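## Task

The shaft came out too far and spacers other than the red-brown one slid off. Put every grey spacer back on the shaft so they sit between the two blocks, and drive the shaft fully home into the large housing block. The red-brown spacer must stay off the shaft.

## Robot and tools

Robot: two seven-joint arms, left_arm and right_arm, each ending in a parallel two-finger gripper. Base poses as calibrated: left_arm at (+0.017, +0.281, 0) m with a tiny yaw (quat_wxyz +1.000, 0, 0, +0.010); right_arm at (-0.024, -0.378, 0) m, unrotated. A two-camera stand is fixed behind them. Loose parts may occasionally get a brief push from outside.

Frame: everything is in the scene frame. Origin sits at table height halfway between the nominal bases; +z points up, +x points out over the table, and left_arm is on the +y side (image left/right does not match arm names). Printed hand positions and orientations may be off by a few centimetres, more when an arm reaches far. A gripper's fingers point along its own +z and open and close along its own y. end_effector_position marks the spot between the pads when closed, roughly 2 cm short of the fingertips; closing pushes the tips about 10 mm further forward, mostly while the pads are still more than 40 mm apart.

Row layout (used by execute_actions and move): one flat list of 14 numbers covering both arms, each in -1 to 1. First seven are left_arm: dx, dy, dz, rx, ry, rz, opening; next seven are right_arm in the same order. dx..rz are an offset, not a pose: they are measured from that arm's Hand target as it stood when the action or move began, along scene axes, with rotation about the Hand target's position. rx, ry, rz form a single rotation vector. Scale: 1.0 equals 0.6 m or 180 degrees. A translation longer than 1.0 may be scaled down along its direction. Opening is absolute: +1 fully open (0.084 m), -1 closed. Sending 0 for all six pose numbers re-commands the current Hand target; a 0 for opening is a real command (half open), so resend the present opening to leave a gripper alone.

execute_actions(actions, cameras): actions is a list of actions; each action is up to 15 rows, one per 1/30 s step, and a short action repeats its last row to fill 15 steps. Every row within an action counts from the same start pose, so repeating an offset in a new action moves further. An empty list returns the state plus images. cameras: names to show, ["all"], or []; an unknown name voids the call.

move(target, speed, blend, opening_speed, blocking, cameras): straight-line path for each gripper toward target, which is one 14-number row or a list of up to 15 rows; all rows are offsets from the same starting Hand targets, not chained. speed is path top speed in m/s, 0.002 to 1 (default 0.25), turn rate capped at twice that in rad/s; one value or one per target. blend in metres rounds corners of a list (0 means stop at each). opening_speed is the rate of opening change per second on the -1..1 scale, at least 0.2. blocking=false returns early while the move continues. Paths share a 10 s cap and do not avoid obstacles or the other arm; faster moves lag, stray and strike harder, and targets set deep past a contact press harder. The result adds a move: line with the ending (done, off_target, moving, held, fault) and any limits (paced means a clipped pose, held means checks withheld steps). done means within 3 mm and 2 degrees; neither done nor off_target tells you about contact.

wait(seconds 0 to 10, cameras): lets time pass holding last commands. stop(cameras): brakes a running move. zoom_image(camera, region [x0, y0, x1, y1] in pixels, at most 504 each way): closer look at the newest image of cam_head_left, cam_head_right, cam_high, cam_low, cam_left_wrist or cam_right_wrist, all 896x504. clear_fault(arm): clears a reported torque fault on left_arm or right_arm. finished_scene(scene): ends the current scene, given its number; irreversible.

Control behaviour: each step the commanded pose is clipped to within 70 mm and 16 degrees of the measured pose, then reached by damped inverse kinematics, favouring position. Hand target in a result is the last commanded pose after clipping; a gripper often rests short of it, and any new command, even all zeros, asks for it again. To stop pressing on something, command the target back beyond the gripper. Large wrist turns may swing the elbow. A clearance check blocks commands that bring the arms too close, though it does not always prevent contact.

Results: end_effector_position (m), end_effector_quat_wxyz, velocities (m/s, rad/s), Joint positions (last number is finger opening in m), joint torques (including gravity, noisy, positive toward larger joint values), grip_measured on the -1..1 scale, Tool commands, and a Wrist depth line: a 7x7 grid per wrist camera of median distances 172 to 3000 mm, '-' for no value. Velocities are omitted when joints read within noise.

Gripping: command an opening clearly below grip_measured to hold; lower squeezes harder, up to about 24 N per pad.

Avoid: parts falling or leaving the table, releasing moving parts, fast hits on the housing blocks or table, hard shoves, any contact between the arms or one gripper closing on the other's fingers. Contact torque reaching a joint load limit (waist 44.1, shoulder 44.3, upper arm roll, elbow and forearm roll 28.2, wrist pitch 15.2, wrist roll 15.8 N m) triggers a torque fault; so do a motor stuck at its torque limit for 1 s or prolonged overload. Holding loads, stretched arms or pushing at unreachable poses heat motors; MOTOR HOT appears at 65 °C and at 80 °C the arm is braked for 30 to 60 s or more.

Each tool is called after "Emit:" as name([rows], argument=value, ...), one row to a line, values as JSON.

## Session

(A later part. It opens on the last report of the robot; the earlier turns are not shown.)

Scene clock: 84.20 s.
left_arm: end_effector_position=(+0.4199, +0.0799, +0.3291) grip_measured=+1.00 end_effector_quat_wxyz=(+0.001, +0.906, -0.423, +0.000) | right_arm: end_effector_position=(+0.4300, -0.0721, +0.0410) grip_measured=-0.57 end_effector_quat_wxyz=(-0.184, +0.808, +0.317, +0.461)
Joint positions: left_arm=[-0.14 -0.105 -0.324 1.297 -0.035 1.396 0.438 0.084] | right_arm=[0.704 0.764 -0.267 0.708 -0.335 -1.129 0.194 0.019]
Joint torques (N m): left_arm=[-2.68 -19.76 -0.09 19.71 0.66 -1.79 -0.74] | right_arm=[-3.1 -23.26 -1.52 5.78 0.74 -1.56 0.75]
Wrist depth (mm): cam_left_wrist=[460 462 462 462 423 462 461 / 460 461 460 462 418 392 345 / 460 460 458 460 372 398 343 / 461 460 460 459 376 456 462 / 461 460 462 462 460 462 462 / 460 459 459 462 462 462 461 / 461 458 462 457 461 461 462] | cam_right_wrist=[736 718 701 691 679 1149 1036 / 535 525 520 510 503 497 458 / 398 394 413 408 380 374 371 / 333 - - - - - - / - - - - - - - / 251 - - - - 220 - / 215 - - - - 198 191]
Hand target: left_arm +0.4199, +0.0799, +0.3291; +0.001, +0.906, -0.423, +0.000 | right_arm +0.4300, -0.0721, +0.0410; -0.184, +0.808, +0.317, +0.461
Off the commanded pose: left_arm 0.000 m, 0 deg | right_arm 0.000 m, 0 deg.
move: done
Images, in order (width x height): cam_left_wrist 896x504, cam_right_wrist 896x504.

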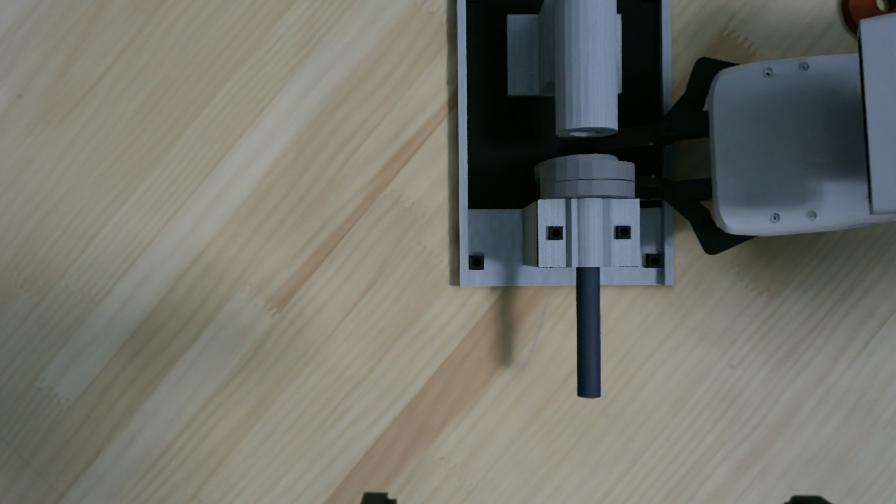

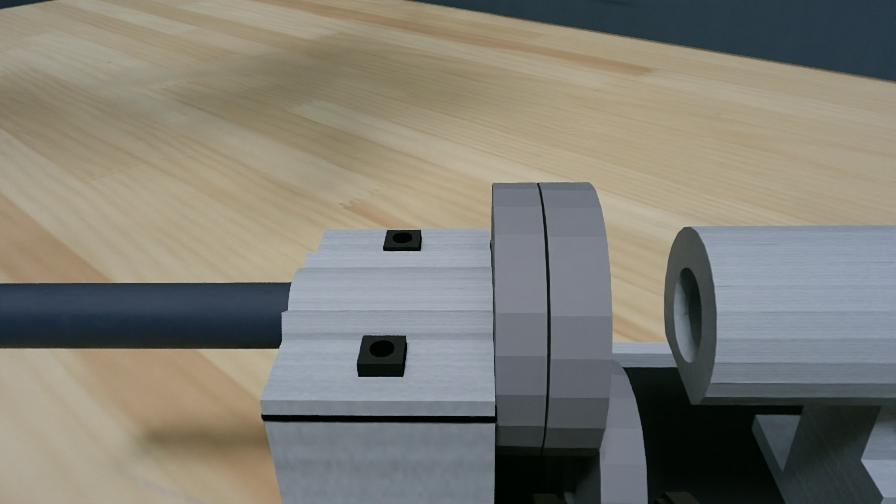

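Emit:
move([
  [0, 0, 0, 0, 0, 0, 1, 0.0045,-0.005,0, 0,0,0, -0.55],
  [0, 0, 0, 0, 0, 0, 1, 0.0045,-0.005,0, 0,0,0, -0.95],
], speed=0.05, opening_speed=0.4, cameras=["cam_right_wrist","cam_left_wrist"])

Emit:
zoom_image(camera="cam_right_wrist", region=[440, 310, 760, 504])

Scene clock: 86.57 s.
left_arm: end_effector_position=(+0.4199, +0.0799, +0.3291) grip_measured=+1.00 end_effector_quat_wxyz=(+0.001, +0.906, -0.423, +0.000) | right_arm: end_effector_position=(+0.4327, -0.0751, +0.0410) grip_measured=-0.80 end_effector_quat_wxyz=(-0.184, +0.808, +0.317, +0.461)
Joint positions: left_arm=[-0.14 -0.105 -0.324 1.297 -0.035 1.396 0.438 0.084] | right_arm=[0.694 0.766 -0.27 0.713 -0.349 -1.129 0.197 0.009]
Joint torques (N m): left_arm=[-2.69 -19.94 -0.09 19.85 0.56 -1.76 -0.79] | right_arm=[-2.4 -23.54 -4.74 5.81 -0.38 -1.62 0.83]
Wrist depth (mm): cam_left_wrist=[460 460 462 460 424 462 360 / 459 464 463 462 419 394 345 / 459 461 462 461 377 393 345 / 458 460 460 461 376 462 461 / 460 458 460 461 460 462 462 / 459 459 460 462 460 462 462 / 459 461 458 463 460 461 461] | cam_right_wrist=[735 719 703 689 681 1139 1036 / 536 526 520 512 502 496 457 / 398 394 416 409 380 375 372 / 333 - - - - - - / - - - - - - - / 251 - - - - 213 - / 215 - - - - 198 -]
Hand target: left_arm +0.4199, +0.0799, +0.3291; +0.001, +0.906, -0.423, +0.000 | right_arm +0.4327, -0.0751, +0.0410; -0.184, +0.808, +0.317, +0.461
Off the commanded pose: left_arm 0.000 m, 0 deg | right_arm 0.000 m, 0 deg.
move: done
Images, in order (width x height): cam_left_wrist 896x504, cam_right_wrist 896x504.

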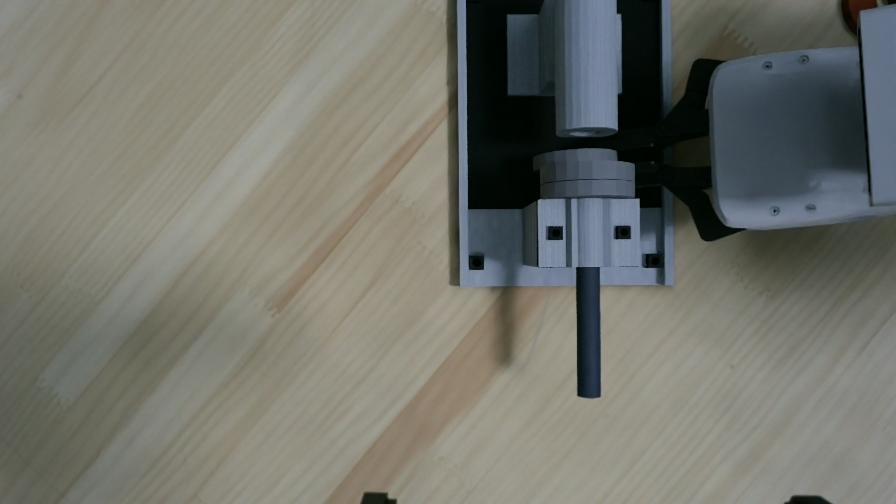

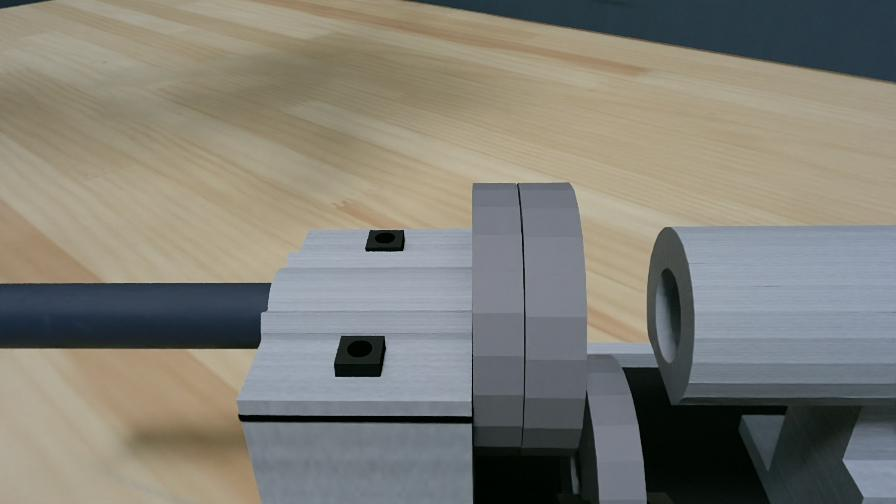

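Scaled by 1.575 from the camera's 896x504 image, which has a finer 1280x720 frame.

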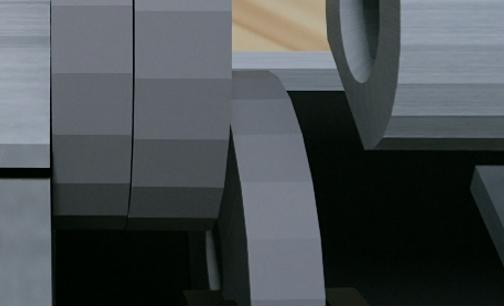

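Emit:
move([
  [0, 0, 0, 0, 0, 0, 1, -0.0419,-0.0382,0.0017, 0,0,0, -0.95],
  [0, 0, 0, 0, 0, 0, 1, -0.045,-0.042,0.08, 0,0,0, -0.95],
  [0, 0, 0, 0, 0, 0, 1, -0.154,-0.1403,0.08, 0,0,0, -0.95],
  [0, 0, 0, 0, 0, 0, 1, -0.154,-0.1403,0.003, 0,0,0, -0.95],
], speed=[0.05,0.08,0.12,0.08], cameras=["cam_right_wrist","cam_left_wrist","cam_low"])

Emit:
zoom_image(camera="cam_low", region=[380, 240, 500, 320])

Scene clock: 91.03 s.
left_arm: end_effector_position=(+0.4199, +0.0799, +0.3291) grip_measured=+1.00 end_effector_quat_wxyz=(+0.001, +0.906, -0.423, +0.000) | right_arm: end_effector_position=(+0.3403, -0.1593, +0.0429) grip_measured=-0.80 end_effector_quat_wxyz=(-0.184, +0.808, +0.317, +0.461)
Joint positions: left_arm=[-0.14 -0.105 -0.324 1.297 -0.035 1.396 0.438 0.084] | right_arm=[0.637 0.764 -0.313 0.364 -0.407 -1.466 0.069 0.009]
Joint torques (N m): left_arm=[-2.65 -19.99 -0.12 19.77 0.6 -1.79 -0.71] | right_arm=[-2.44 -17.39 -1.34 2.06 1.39 -2.65 -0.41]
Wrist depth (mm): cam_left_wrist=[461 460 462 462 422 462 463 / 460 460 461 460 447 461 462 / 461 461 461 461 377 460 460 / 460 460 461 461 376 462 461 / 459 460 460 461 460 461 461 / 460 460 462 461 461 460 461 / 460 458 460 461 461 461 461] | cam_right_wrist=[751 731 719 706 687 674 1081 / 549 537 248 228 233 233 232 / 405 401 239 234 346 254 256 / 339 334 314 252 309 262 280 / 290 288 274 261 267 254 253 / 253 251 232 229 235 232 231 / 218 217 215 214 - 211 210]
Hand target: left_arm +0.4199, +0.0799, +0.3291; +0.001, +0.906, -0.423, +0.000 | right_arm +0.3403, -0.1593, +0.0428; -0.184, +0.808, +0.317, +0.461
Off the commanded pose: left_arm 0.000 m, 0 deg | right_arm 0.000 m, 0 deg.
move: done
Images, in order (width x height): cam_low 896x504, cam_left_wrist 896x504, cam_right_wrist 896x504.

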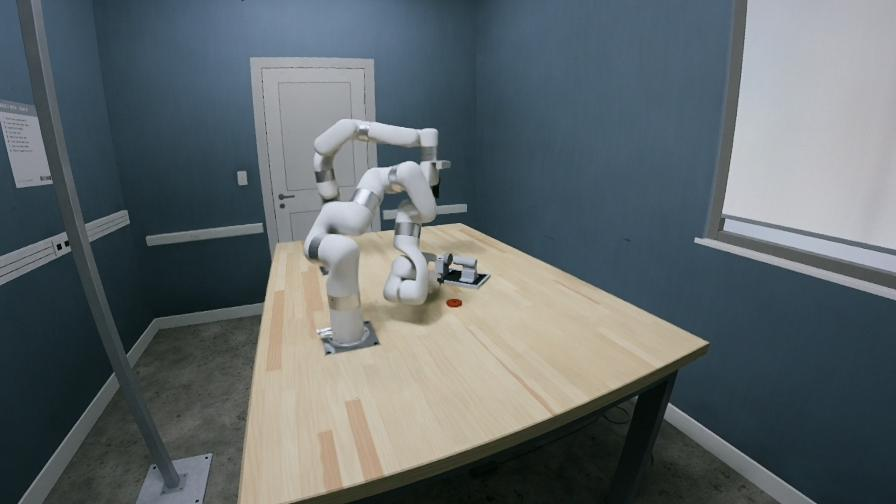

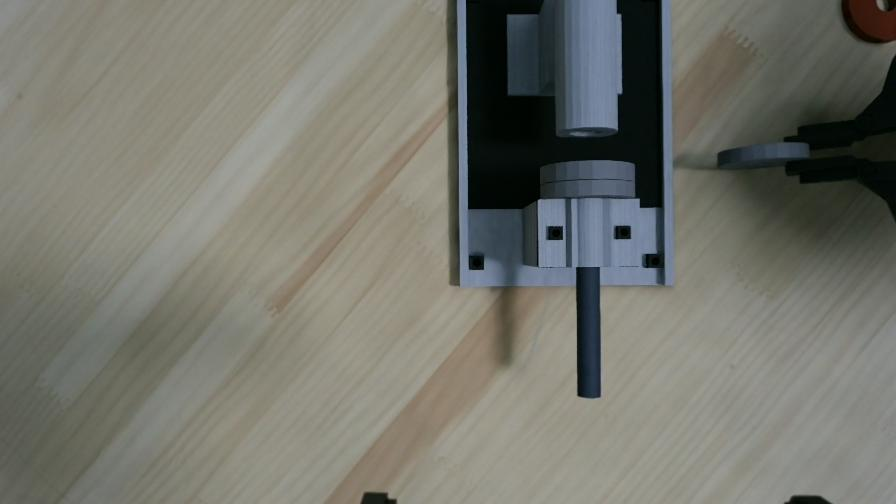

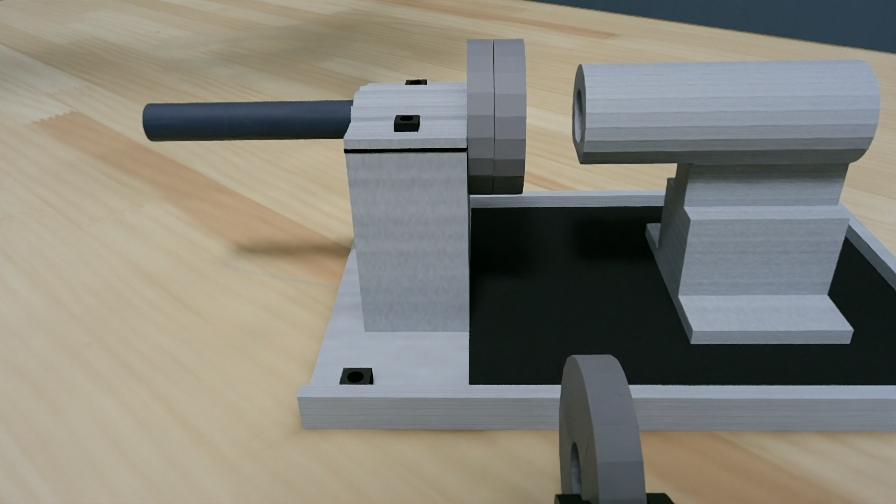

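Scaled by 4.200 from the camera's 896x504 image, which has a finer 1280x720 frame.

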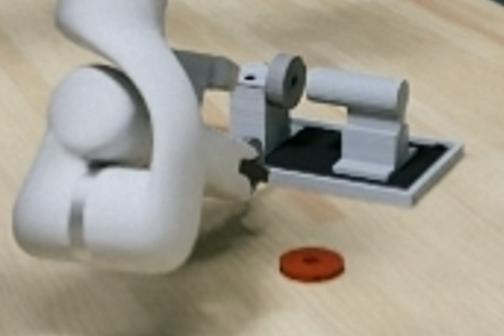

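Emit:
move(target=[0, 0, 0, 0, 0, 0, 1, 0,0,-0.0145, 0,0,0, -0.95], speed=0.04, cameras=["cam_right_wrist","cam_left_wrist"])

Emit:
zoom_image(camera="cam_right_wrist", region=[500, 320, 740, 504])

Emit:
zoom_image(camera="cam_left_wrist", region=[670, 100, 896, 220])

Scene clock: 93.03 s.
left_arm: end_effector_position=(+0.4199, +0.0799, +0.3291) grip_measured=+1.00 end_effector_quat_wxyz=(+0.001, +0.906, -0.423, +0.000) | right_arm: end_effector_position=(+0.3403, -0.1593, +0.0342) grip_measured=-0.80 end_effector_quat_wxyz=(-0.184, +0.808, +0.317, +0.461)
Joint positions: left_arm=[-0.14 -0.105 -0.324 1.297 -0.035 1.396 0.438 0.084] | right_arm=[0.632 0.805 -0.301 0.383 -0.395 -1.487 0.067 0.009]
Joint torques (N m): left_arm=[-2.59 -19.76 -0.04 19.73 0.54 -1.75 -0.74] | right_arm=[-2.48 -18.2 -1.24 1.8 1.25 -2.53 -0.46]
Wrist depth (mm): cam_left_wrist=[462 461 462 461 423 462 461 / 459 461 462 461 447 461 463 / 460 460 462 461 377 462 462 / 461 459 461 461 376 460 462 / 460 462 460 460 462 461 462 / 459 460 461 461 461 462 462 / 458 459 461 460 459 460 461] | cam_right_wrist=[709 692 685 745 649 634 1071 / 480 436 242 226 229 229 231 / 383 379 352 238 340 253 252 / 321 317 299 252 291 261 271 / 275 273 260 257 252 246 247 / 240 238 226 220 231 220 218 / 207 206 204 203 - 200 199]
Hand target: left_arm +0.4199, +0.0799, +0.3291; +0.001, +0.906, -0.423, +0.000 | right_arm +0.3403, -0.1593, +0.0341; -0.184, +0.808, +0.317, +0.461
Off the commanded pose: left_arm 0.000 m, 0 deg | right_arm 0.000 m, 0 deg.
move: done
Images, in order (width x height): cam_left_wrist 896x504, cam_right_wrist 896x504.

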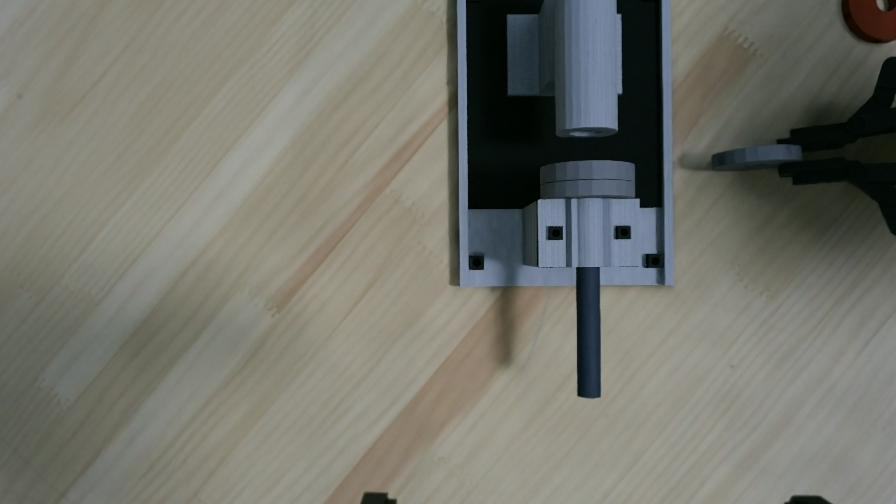

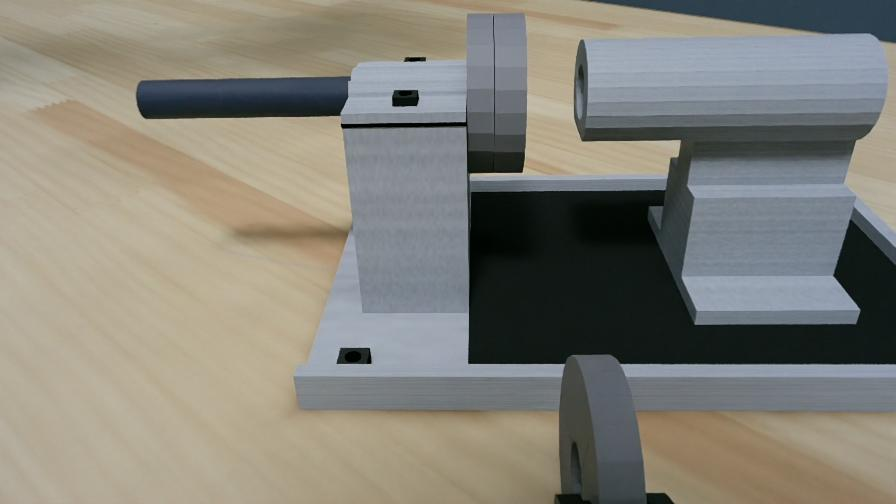

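Scaled by 2.100 from the camera's 896x504 image, which has a finer 1280x720 frame.

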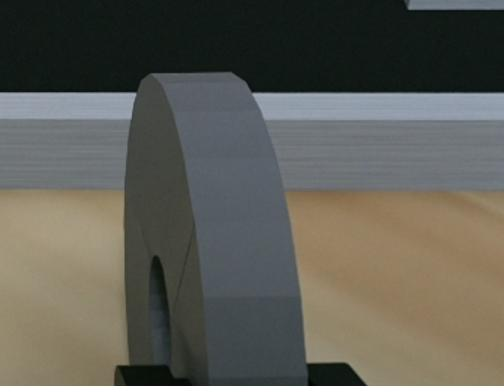

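Scaled by 2.230 from the camera's 896x504 image, which has a finer 1280x720 frame.

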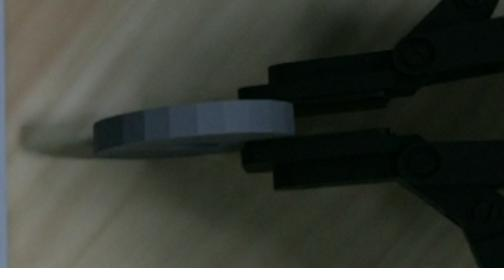

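Emit:
move(target=[0, 0, 0, 0, 0, 0, 1, 0,0,-0.002, 0,0,0, -0.95], speed=0.02, cameras=["cam_right_wrist"])

Emit:
zoom_image(camera="cam_right_wrist", region=[500, 320, 740, 504])

Scene clock: 97.77 s.
left_arm: end_effector_position=(+0.4199, +0.0799, +0.3291) grip_measured=+1.00 end_effector_quat_wxyz=(+0.001, +0.906, -0.423, +0.000) | right_arm: end_effector_position=(+0.3403, -0.1593, +0.0330) grip_measured=-0.80 end_effector_quat_wxyz=(-0.184, +0.808, +0.317, +0.461)
Joint positions: left_arm=[-0.14 -0.105 -0.324 1.297 -0.035 1.396 0.438 0.084] | right_arm=[0.632 0.811 -0.3 0.386 -0.394 -1.49 0.066 0.009]
Joint torques (N m): left_arm=[-2.51 -19.94 -0.08 19.83 0.49 -1.8 -0.72] | right_arm=[-2.6 -17.31 -1.32 1.66 1.23 -2.51 -0.44]
Wrist depth (mm): cam_left_wrist=[461 461 462 461 422 461 462 / 458 460 461 462 448 461 434 / 461 460 461 461 378 463 461 / 460 460 460 460 378 461 462 / 461 460 461 460 461 463 461 / 459 460 460 460 461 460 460 / 460 462 459 460 461 461 460] | cam_right_wrist=[705 690 679 738 647 634 623 / 476 432 244 225 229 228 231 / 380 376 350 238 340 250 249 / 319 314 296 252 289 261 269 / 273 271 258 256 250 246 245 / 238 237 224 221 219 218 216 / 205 204 202 202 - 199 197]
Hand target: left_arm +0.4199, +0.0799, +0.3291; +0.001, +0.906, -0.423, +0.000 | right_arm +0.3403, -0.1593, +0.0329; -0.184, +0.808, +0.317, +0.461
Off the commanded pose: left_arm 0.000 m, 0 deg | right_arm 0.000 m, 0 deg.
move: done
Images, in order (width x height): cam_right_wrist 896x504.

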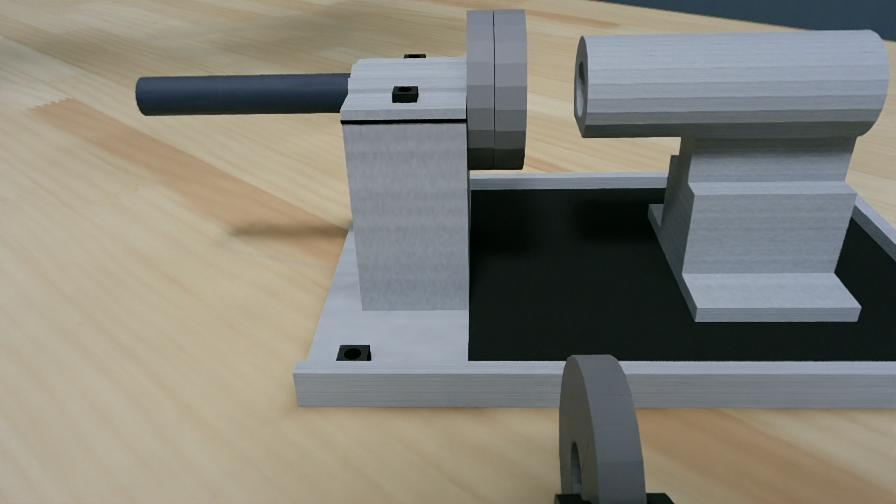

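Scaled by 2.100 from the camera's 896x504 image, which has a finer 1280x720 frame.

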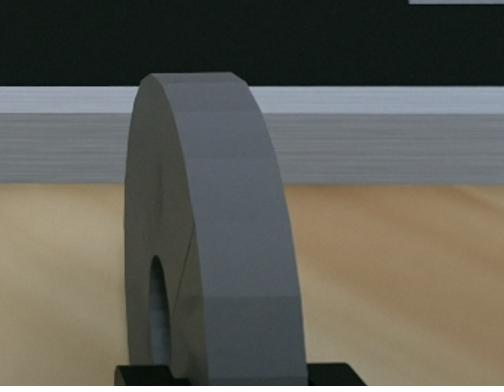

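Emit:
move(target=[0, 0, 0, 0, 0, 0, 1, 0,0,-0.0025, 0,0,0, -0.95], speed=0.02, cameras=["cam_right_wrist"])

Emit:
zoom_image(camera="cam_right_wrist", region=[500, 320, 740, 504])

Scene clock: 99.03 s.
left_arm: end_effector_position=(+0.4199, +0.0799, +0.3291) grip_measured=+1.00 end_effector_quat_wxyz=(+0.001, +0.906, -0.423, +0.000) | right_arm: end_effector_position=(+0.3403, -0.1593, +0.0315) grip_measured=-0.80 end_effector_quat_wxyz=(-0.184, +0.808, +0.317, +0.461)
Joint positions: left_arm=[-0.14 -0.105 -0.324 1.297 -0.035 1.396 0.438 0.084] | right_arm=[0.631 0.818 -0.298 0.39 -0.392 -1.493 0.066 0.009]
Joint torques (N m): left_arm=[-2.63 -19.92 -0.09 19.77 0.64 -1.72 -0.74] | right_arm=[-2.84 -13.83 -0.94 0.62 1.07 -0.71 -0.36]
Wrist depth (mm): cam_left_wrist=[459 459 460 462 423 462 461 / 459 460 460 464 447 461 434 / 460 461 460 462 378 461 463 / 459 461 462 460 377 462 462 / 459 460 459 461 461 461 462 / 460 460 458 461 459 461 462 / 460 460 460 459 460 460 460] | cam_right_wrist=[705 685 677 224 647 236 553 / 472 248 244 226 229 228 232 / 378 374 348 238 340 249 248 / 316 312 295 252 287 259 267 / 271 269 256 254 249 246 244 / 237 235 222 220 218 216 214 / 204 203 201 200 - 197 196]
Hand target: left_arm +0.4199, +0.0799, +0.3291; +0.001, +0.906, -0.423, +0.000 | right_arm +0.3403, -0.1593, +0.0314; -0.184, +0.808, +0.317, +0.461
Off the commanded pose: left_arm 0.000 m, 0 deg | right_arm 0.000 m, 0 deg.
move: done
Images, in order (width x height): cam_right_wrist 896x504.

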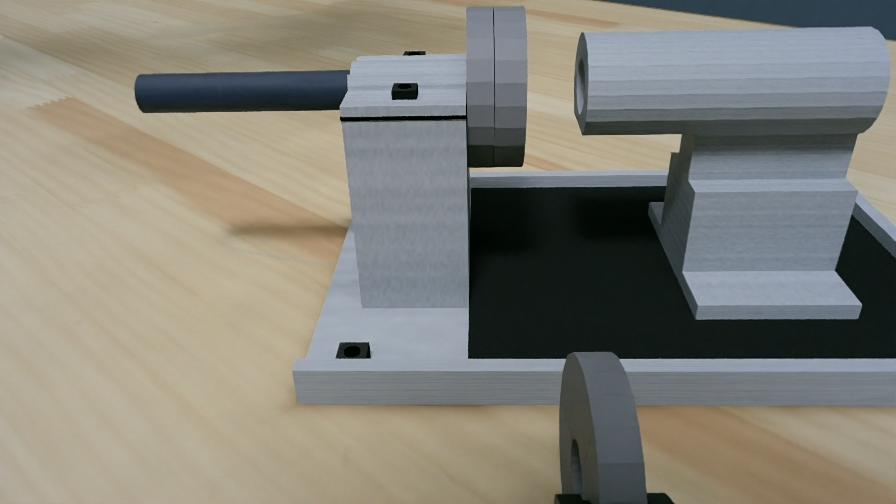

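Scaled by 2.100 from the camera's 896x504 image, which has a finer 1280x720 frame.

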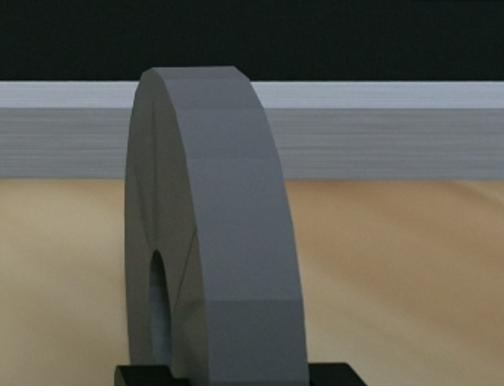

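Emit:
move([
  [0, 0, 0, 0, 0, 0, 1, 0,0,0.001, 0,0,0, -0.95],
  [0, 0, 0, 0, 0, 0, 1, 0,0,0.001, 0,0,0, -0.55],
  [0, 0, 0, 0, 0, 0, 1, 0.0052,0.0047,0.023, 0,0,0, -0.55],
], speed=0.04, opening_speed=0.3, cameras=["cam_right_wrist","cam_left_wrist"])

Emit:
zoom_image(camera="cam_left_wrist", region=[670, 100, 896, 220])

Scene clock: 102.70 s.
left_arm: end_effector_position=(+0.4199, +0.0799, +0.3291) grip_measured=+1.00 end_effector_quat_wxyz=(+0.001, +0.906, -0.423, +0.000) | right_arm: end_effector_position=(+0.3434, -0.1565, +0.0452) grip_measured=-0.57 end_effector_quat_wxyz=(-0.184, +0.808, +0.317, +0.461)
Joint positions: left_arm=[-0.14 -0.105 -0.324 1.297 -0.035 1.396 0.438 0.084] | right_arm=[0.64 0.749 -0.313 0.368 -0.406 -1.446 0.075 0.019]
Joint torques (N m): left_arm=[-2.62 -19.86 -0.09 19.87 0.51 -1.77 -0.76] | right_arm=[2.94 -24.41 -4.46 -0.25 -0.96 -1.52 0.76]
Wrist depth (mm): cam_left_wrist=[460 460 461 459 423 461 461 / 459 461 461 460 449 463 462 / 459 461 462 461 377 461 461 / 459 462 459 460 376 462 461 / 459 460 460 460 459 462 461 / 460 460 460 461 460 462 461 / 460 459 460 461 462 461 461] | cam_right_wrist=[759 743 729 716 696 686 1089 / 559 544 248 228 232 230 230 / 410 406 235 230 342 250 253 / 344 339 319 247 314 257 256 / 294 291 289 260 271 258 261 / 257 255 245 225 238 235 234 / 221 220 218 217 - 214 213]
Hand target: left_arm +0.4199, +0.0799, +0.3291; +0.001, +0.906, -0.423, +0.000 | right_arm +0.3434, -0.1565, +0.0452; -0.184, +0.808, +0.317, +0.461
Off the commanded pose: left_arm 0.000 m, 0 deg | right_arm 0.000 m, 0 deg.
move: done
Images, in order (width x height): cam_left_wrist 896x504, cam_right_wrist 896x504.

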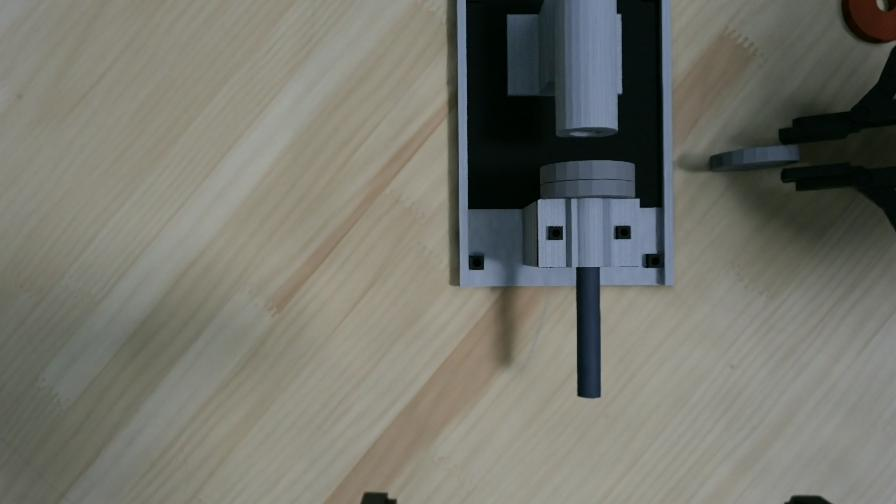

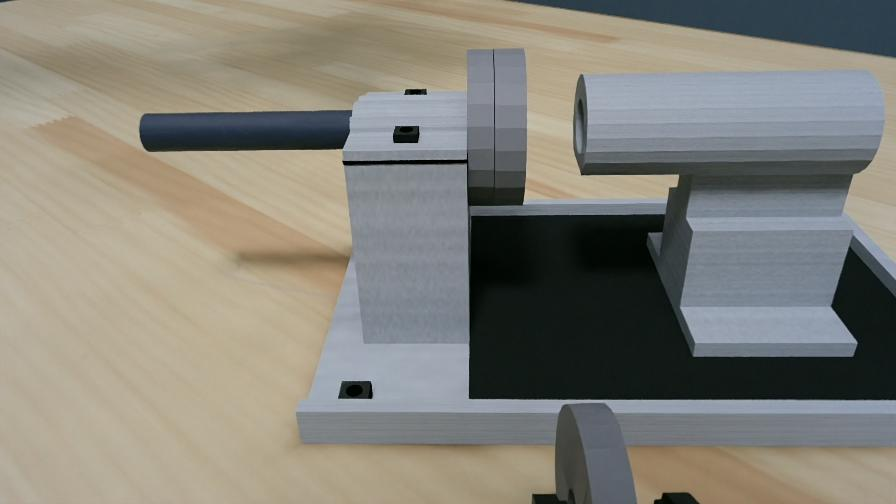

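Scaled by 2.230 from the camera's 896x504 image, which has a finer 1280x720 frame.

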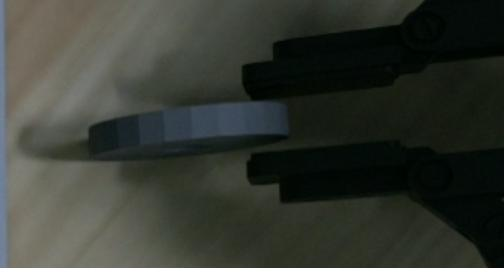

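Emit:
move([
  [0, 0, 0, 0, 0, 0, 1, -0.0022,-0.002,0.0017, 0,0,0, -0.55],
  [0, 0, 0, 0, 0, 0, 1, -0.0022,-0.002,0.0017, 0,0,0, -0.95],
], speed=0.04, opening_speed=0.3, cameras=["cam_right_wrist","cam_left_wrist"])

Emit:
zoom_image(camera="cam_right_wrist", region=[440, 30, 700, 220])

Scene clock: 105.23 s.
left_arm: end_effector_position=(+0.4199, +0.0799, +0.3291) grip_measured=+1.00 end_effector_quat_wxyz=(+0.001, +0.906, -0.423, +0.000) | right_arm: end_effector_position=(+0.3421, -0.1577, +0.0463) grip_measured=-0.80 end_effector_quat_wxyz=(-0.184, +0.808, +0.317, +0.461)
Joint positions: left_arm=[-0.14 -0.105 -0.324 1.297 -0.035 1.396 0.438 0.084] | right_arm=[0.64 0.746 -0.316 0.362 -0.409 -1.449 0.073 0.009]
Joint torques (N m): left_arm=[-2.52 -19.93 -0.1 19.83 0.47 -1.76 -0.78] | right_arm=[-2.77 -24.28 -4.41 -0.34 -0.89 -2.34 -0.47]
Wrist depth (mm): cam_left_wrist=[461 460 459 460 424 462 462 / 462 460 459 461 447 462 462 / 460 462 461 461 378 461 463 / 460 460 460 461 376 462 463 / 460 459 461 461 460 461 461 / 460 458 460 461 460 461 460 / 460 458 461 460 460 461 462] | cam_right_wrist=[763 746 732 721 698 689 1088 / 563 549 250 234 233 232 231 / 413 408 237 232 344 252 255 / 345 340 322 249 315 259 258 / 296 294 291 262 272 260 263 / 250 256 246 227 240 237 235 / 223 221 220 218 - 215 214]
Hand target: left_arm +0.4199, +0.0799, +0.3291; +0.001, +0.906, -0.423, +0.000 | right_arm +0.3421, -0.1577, +0.0463; -0.184, +0.808, +0.317, +0.461
Off the commanded pose: left_arm 0.000 m, 0 deg | right_arm 0.000 m, 0 deg.
move: done
Images, in order (width x height): cam_left_wrist 896x504, cam_right_wrist 896x504.

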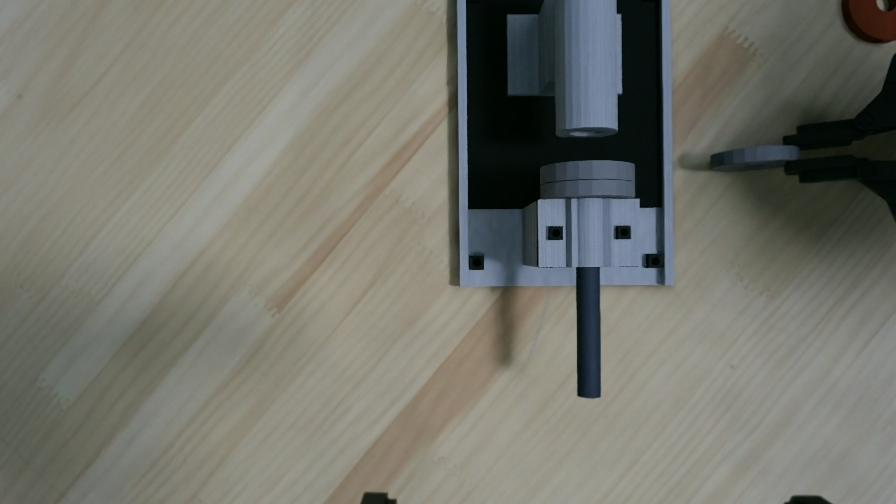

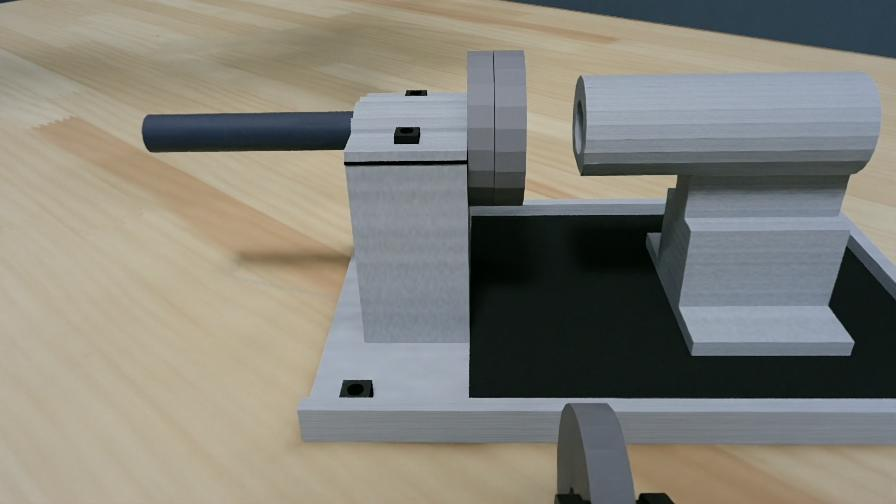

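Scaled by 1.938 from the camera's 896x504 image, which has a finer 1280x720 frame.

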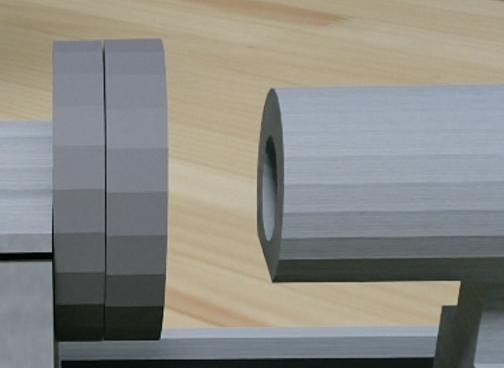

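Emit:
zoom_image(camera="cam_right_wrist", region=[130, 30, 530, 220])

Emit:
zoom_image(camera="cam_right_wrist", region=[290, 370, 690, 504])

Scaled by 1.260 from the camera's 896x504 image, which has a finer 1280x720 frame.

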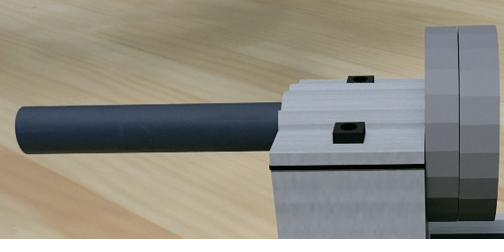

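Scaled by 1.260 from the camera's 896x504 image, which has a finer 1280x720 frame.

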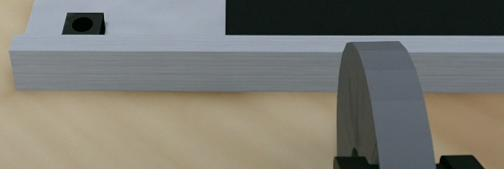

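Emit:
move([
  [0, 0, 0, 0, 0, 0, 1, 0,0,0.07, 0,0,0, -0.95],
  [0, 0, 0, 0, 0, 0, 1, 0.0675,0.0695,0.07, 0,0,-0.0139, -0.95],
], speed=0.1, blend=0.01, cameras=["cam_right_wrist","cam_left_wrist"])

Emit:
zoom_image(camera="cam_right_wrist", region=[400, 150, 800, 504])

Emit:
zoom_image(camera="cam_left_wrist", region=[520, 80, 796, 240])

Scene clock: 108.43 s.
left_arm: end_effector_position=(+0.4199, +0.0799, +0.3291) grip_measured=+1.00 end_effector_quat_wxyz=(+0.001, +0.906, -0.423, +0.000) | right_arm: end_effector_position=(+0.3825, -0.1160, +0.0883) grip_measured=-0.80 end_effector_quat_wxyz=(-0.174, +0.815, +0.299, +0.465)
Joint positions: left_arm=[-0.14 -0.105 -0.324 1.297 -0.035 1.396 0.438 0.084] | right_arm=[0.728 0.531 -0.315 0.423 -0.326 -1.167 0.148 0.009]
Joint torques (N m): left_arm=[-2.58 -19.94 -0.05 19.83 0.51 -1.77 -0.68] | right_arm=[2.89 -18.23 -0.72 5.31 1.38 -1.75 0.78]
Wrist depth (mm): cam_left_wrist=[459 461 461 461 422 462 459 / 460 461 461 461 448 462 347 / 462 460 459 460 377 462 350 / 459 461 460 461 377 459 462 / 461 459 461 460 460 461 462 / 459 461 460 458 461 460 462 / 459 461 461 460 462 462 462] | cam_right_wrist=[940 926 906 1471 1361 1207 1069 / 689 677 667 613 647 639 1069 / 510 506 501 494 489 483 477 / 428 425 421 437 412 408 224 / 384 218 217 208 205 206 205 / 321 309 202 201 289 232 228 / 276 275 264 216 268 240 235]
Hand target: left_arm +0.4199, +0.0799, +0.3291; +0.001, +0.906, -0.423, +0.000 | right_arm +0.3826, -0.1160, +0.0883; -0.174, +0.815, +0.299, +0.465
Off the commanded pose: left_arm 0.000 m, 0 deg | right_arm 0.000 m, 0 deg.
move: done
Images, in order (width x height): cam_left_wrist 896x504, cam_right_wrist 896x504.

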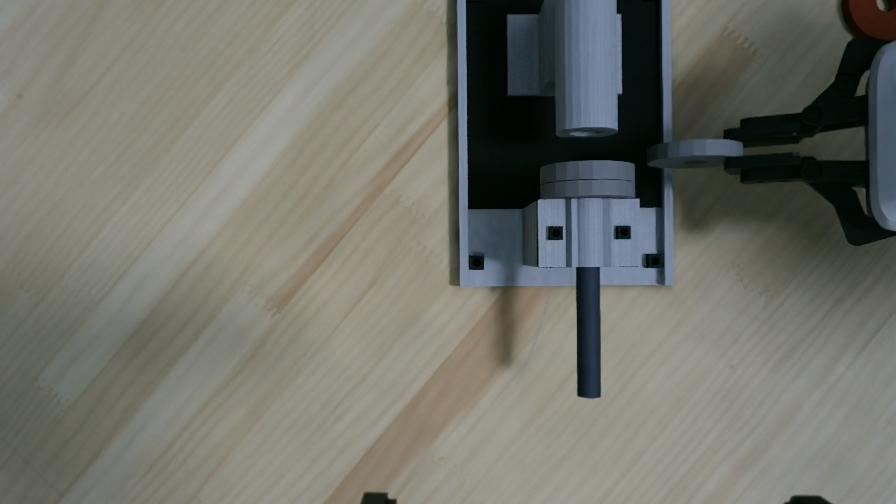

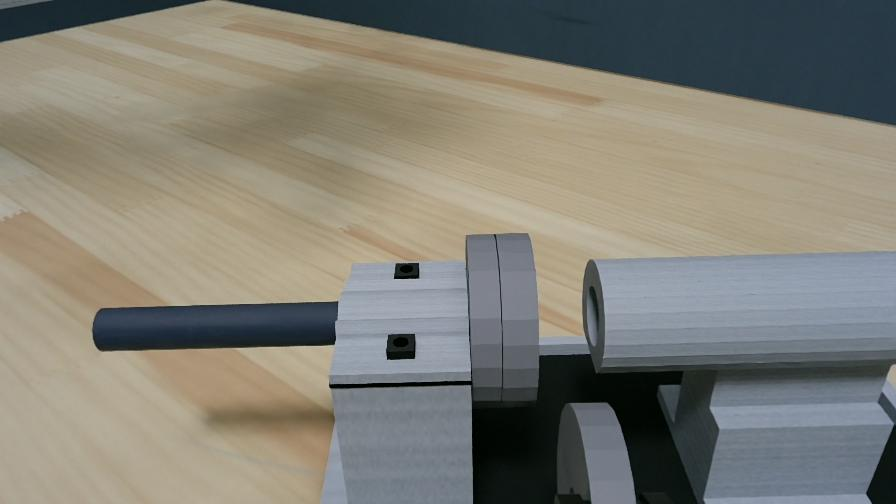

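Scaled by 1.260 from the camera's 896x504 image, which has a finer 1280x720 frame.

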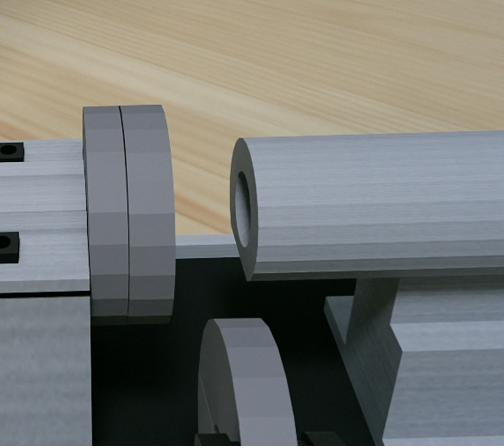

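Scaled by 1.826 from the camera's 896x504 image, which has a finer 1280x720 frame.

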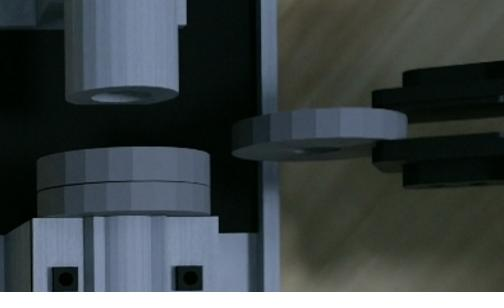

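Emit:
zoom_image(camera="cam_left_wrist", region=[530, 120, 650, 220])

Emit:
zoom_image(camera="cam_left_wrist", region=[635, 110, 755, 210])

Scaled by 4.200 from the camera's 896x504 image, which has a finer 1280x720 frame.

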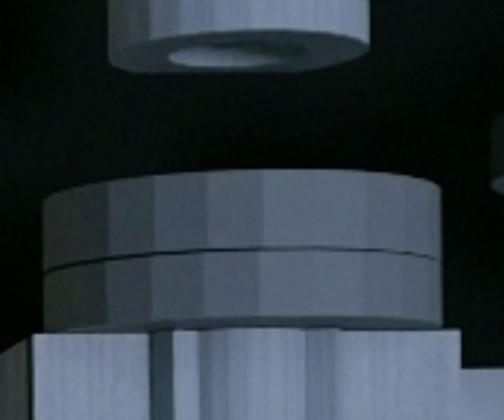

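Scaled by 4.200 from the camera's 896x504 image, which has a finer 1280x720 frame.

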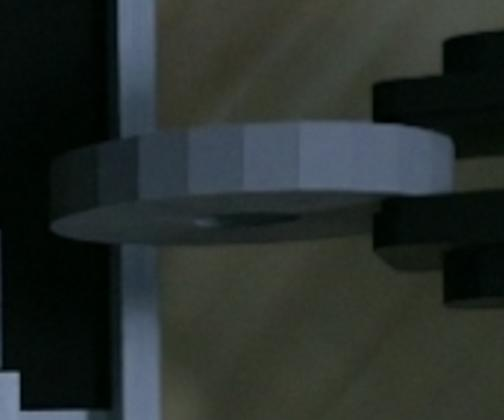

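Emit:
move(target=[0, 0, 0, 0, 0, 0, 1, 0.0508,0.0302,0.0133, 0,0,0, -0.95], speed=0.08, cameras=["cam_right_wrist","cam_left_wrist"])

Emit:
zoom_image(camera="cam_right_wrist", region=[440, 180, 720, 504])

Emit:
zoom_image(camera="cam_left_wrist", region=[530, 100, 730, 240])

Scene clock: 112.53 s.
left_arm: end_effector_position=(+0.4199, +0.0799, +0.3291) grip_measured=+1.00 end_effector_quat_wxyz=(+0.001, +0.906, -0.423, +0.000) | right_arm: end_effector_position=(+0.4130, -0.0979, +0.0963) grip_measured=-0.80 end_effector_quat_wxyz=(-0.174, +0.815, +0.299, +0.465)
Joint positions: left_arm=[-0.14 -0.105 -0.324 1.297 -0.035 1.396 0.438 0.084] | right_arm=[0.721 0.524 -0.312 0.526 -0.347 -1.063 0.185 0.009]
Joint torques (N m): left_arm=[-2.64 -19.98 -0.08 19.88 0.54 -1.76 -0.76] | right_arm=[-2.76 -19.83 -0.8 6.19 -0.45 -1.82 0.72]
Wrist depth (mm): cam_left_wrist=[460 461 461 461 421 463 320 / 460 461 460 461 386 447 313 / 459 460 461 460 376 454 320 / 460 459 460 462 376 460 462 / 460 459 462 460 462 462 461 / 459 461 460 461 461 461 462 / 458 460 460 461 462 462 462] | cam_right_wrist=[1589 961 1634 1493 1312 1178 1039 / 716 703 692 633 669 1162 1069 / 532 524 519 511 505 502 494 / 443 439 434 431 427 424 419 / 381 378 376 370 369 365 363 / 334 194 191 184 182 180 181 / 286 286 177 174 - 187 199]
Hand target: left_arm +0.4199, +0.0799, +0.3291; +0.001, +0.906, -0.423, +0.000 | right_arm +0.4130, -0.0979, +0.0962; -0.174, +0.815, +0.299, +0.465
Off the commanded pose: left_arm 0.000 m, 0 deg | right_arm 0.000 m, 0 deg.
move: done
Images, in order (width x height): cam_left_wrist 896x504, cam_right_wrist 896x504.

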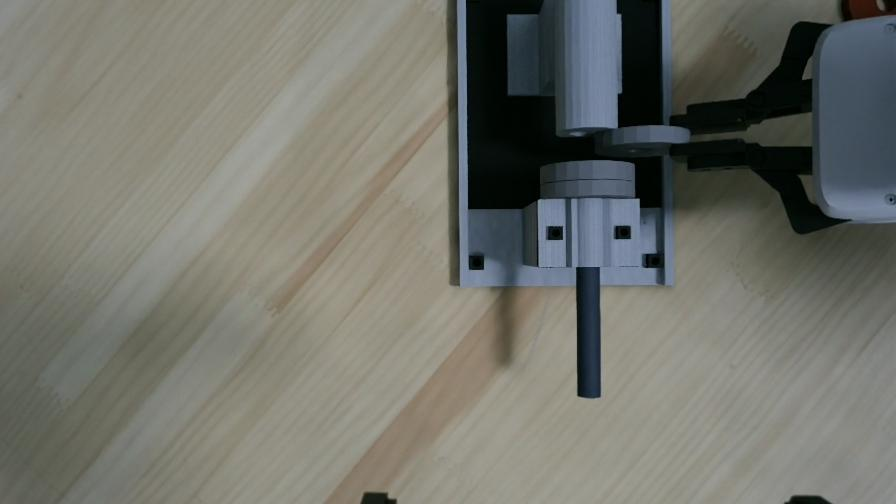

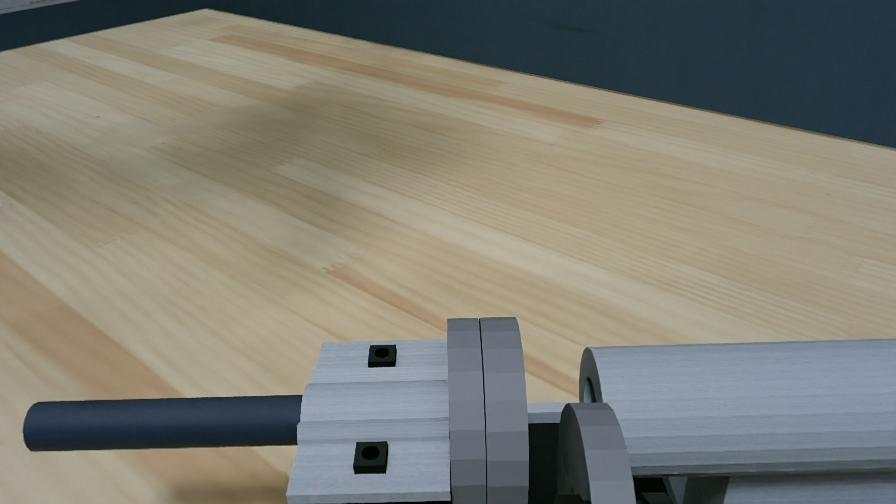

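Scaled by 1.556 from the camera's 896x504 image, which has a finer 1280x720 frame.

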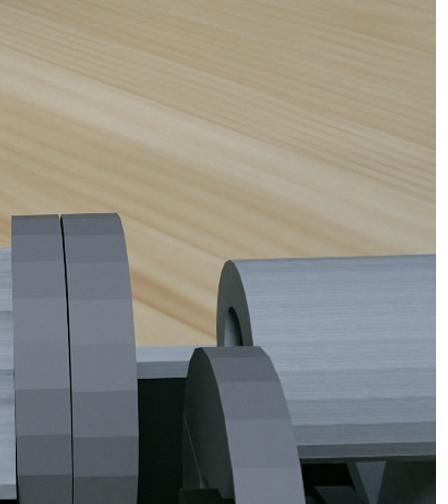

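Scaled by 2.520 from the camera's 896x504 image, which has a finer 1280x720 frame.

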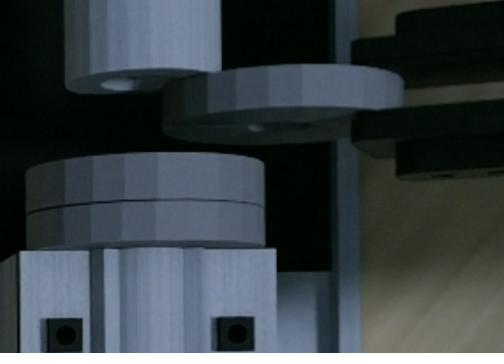

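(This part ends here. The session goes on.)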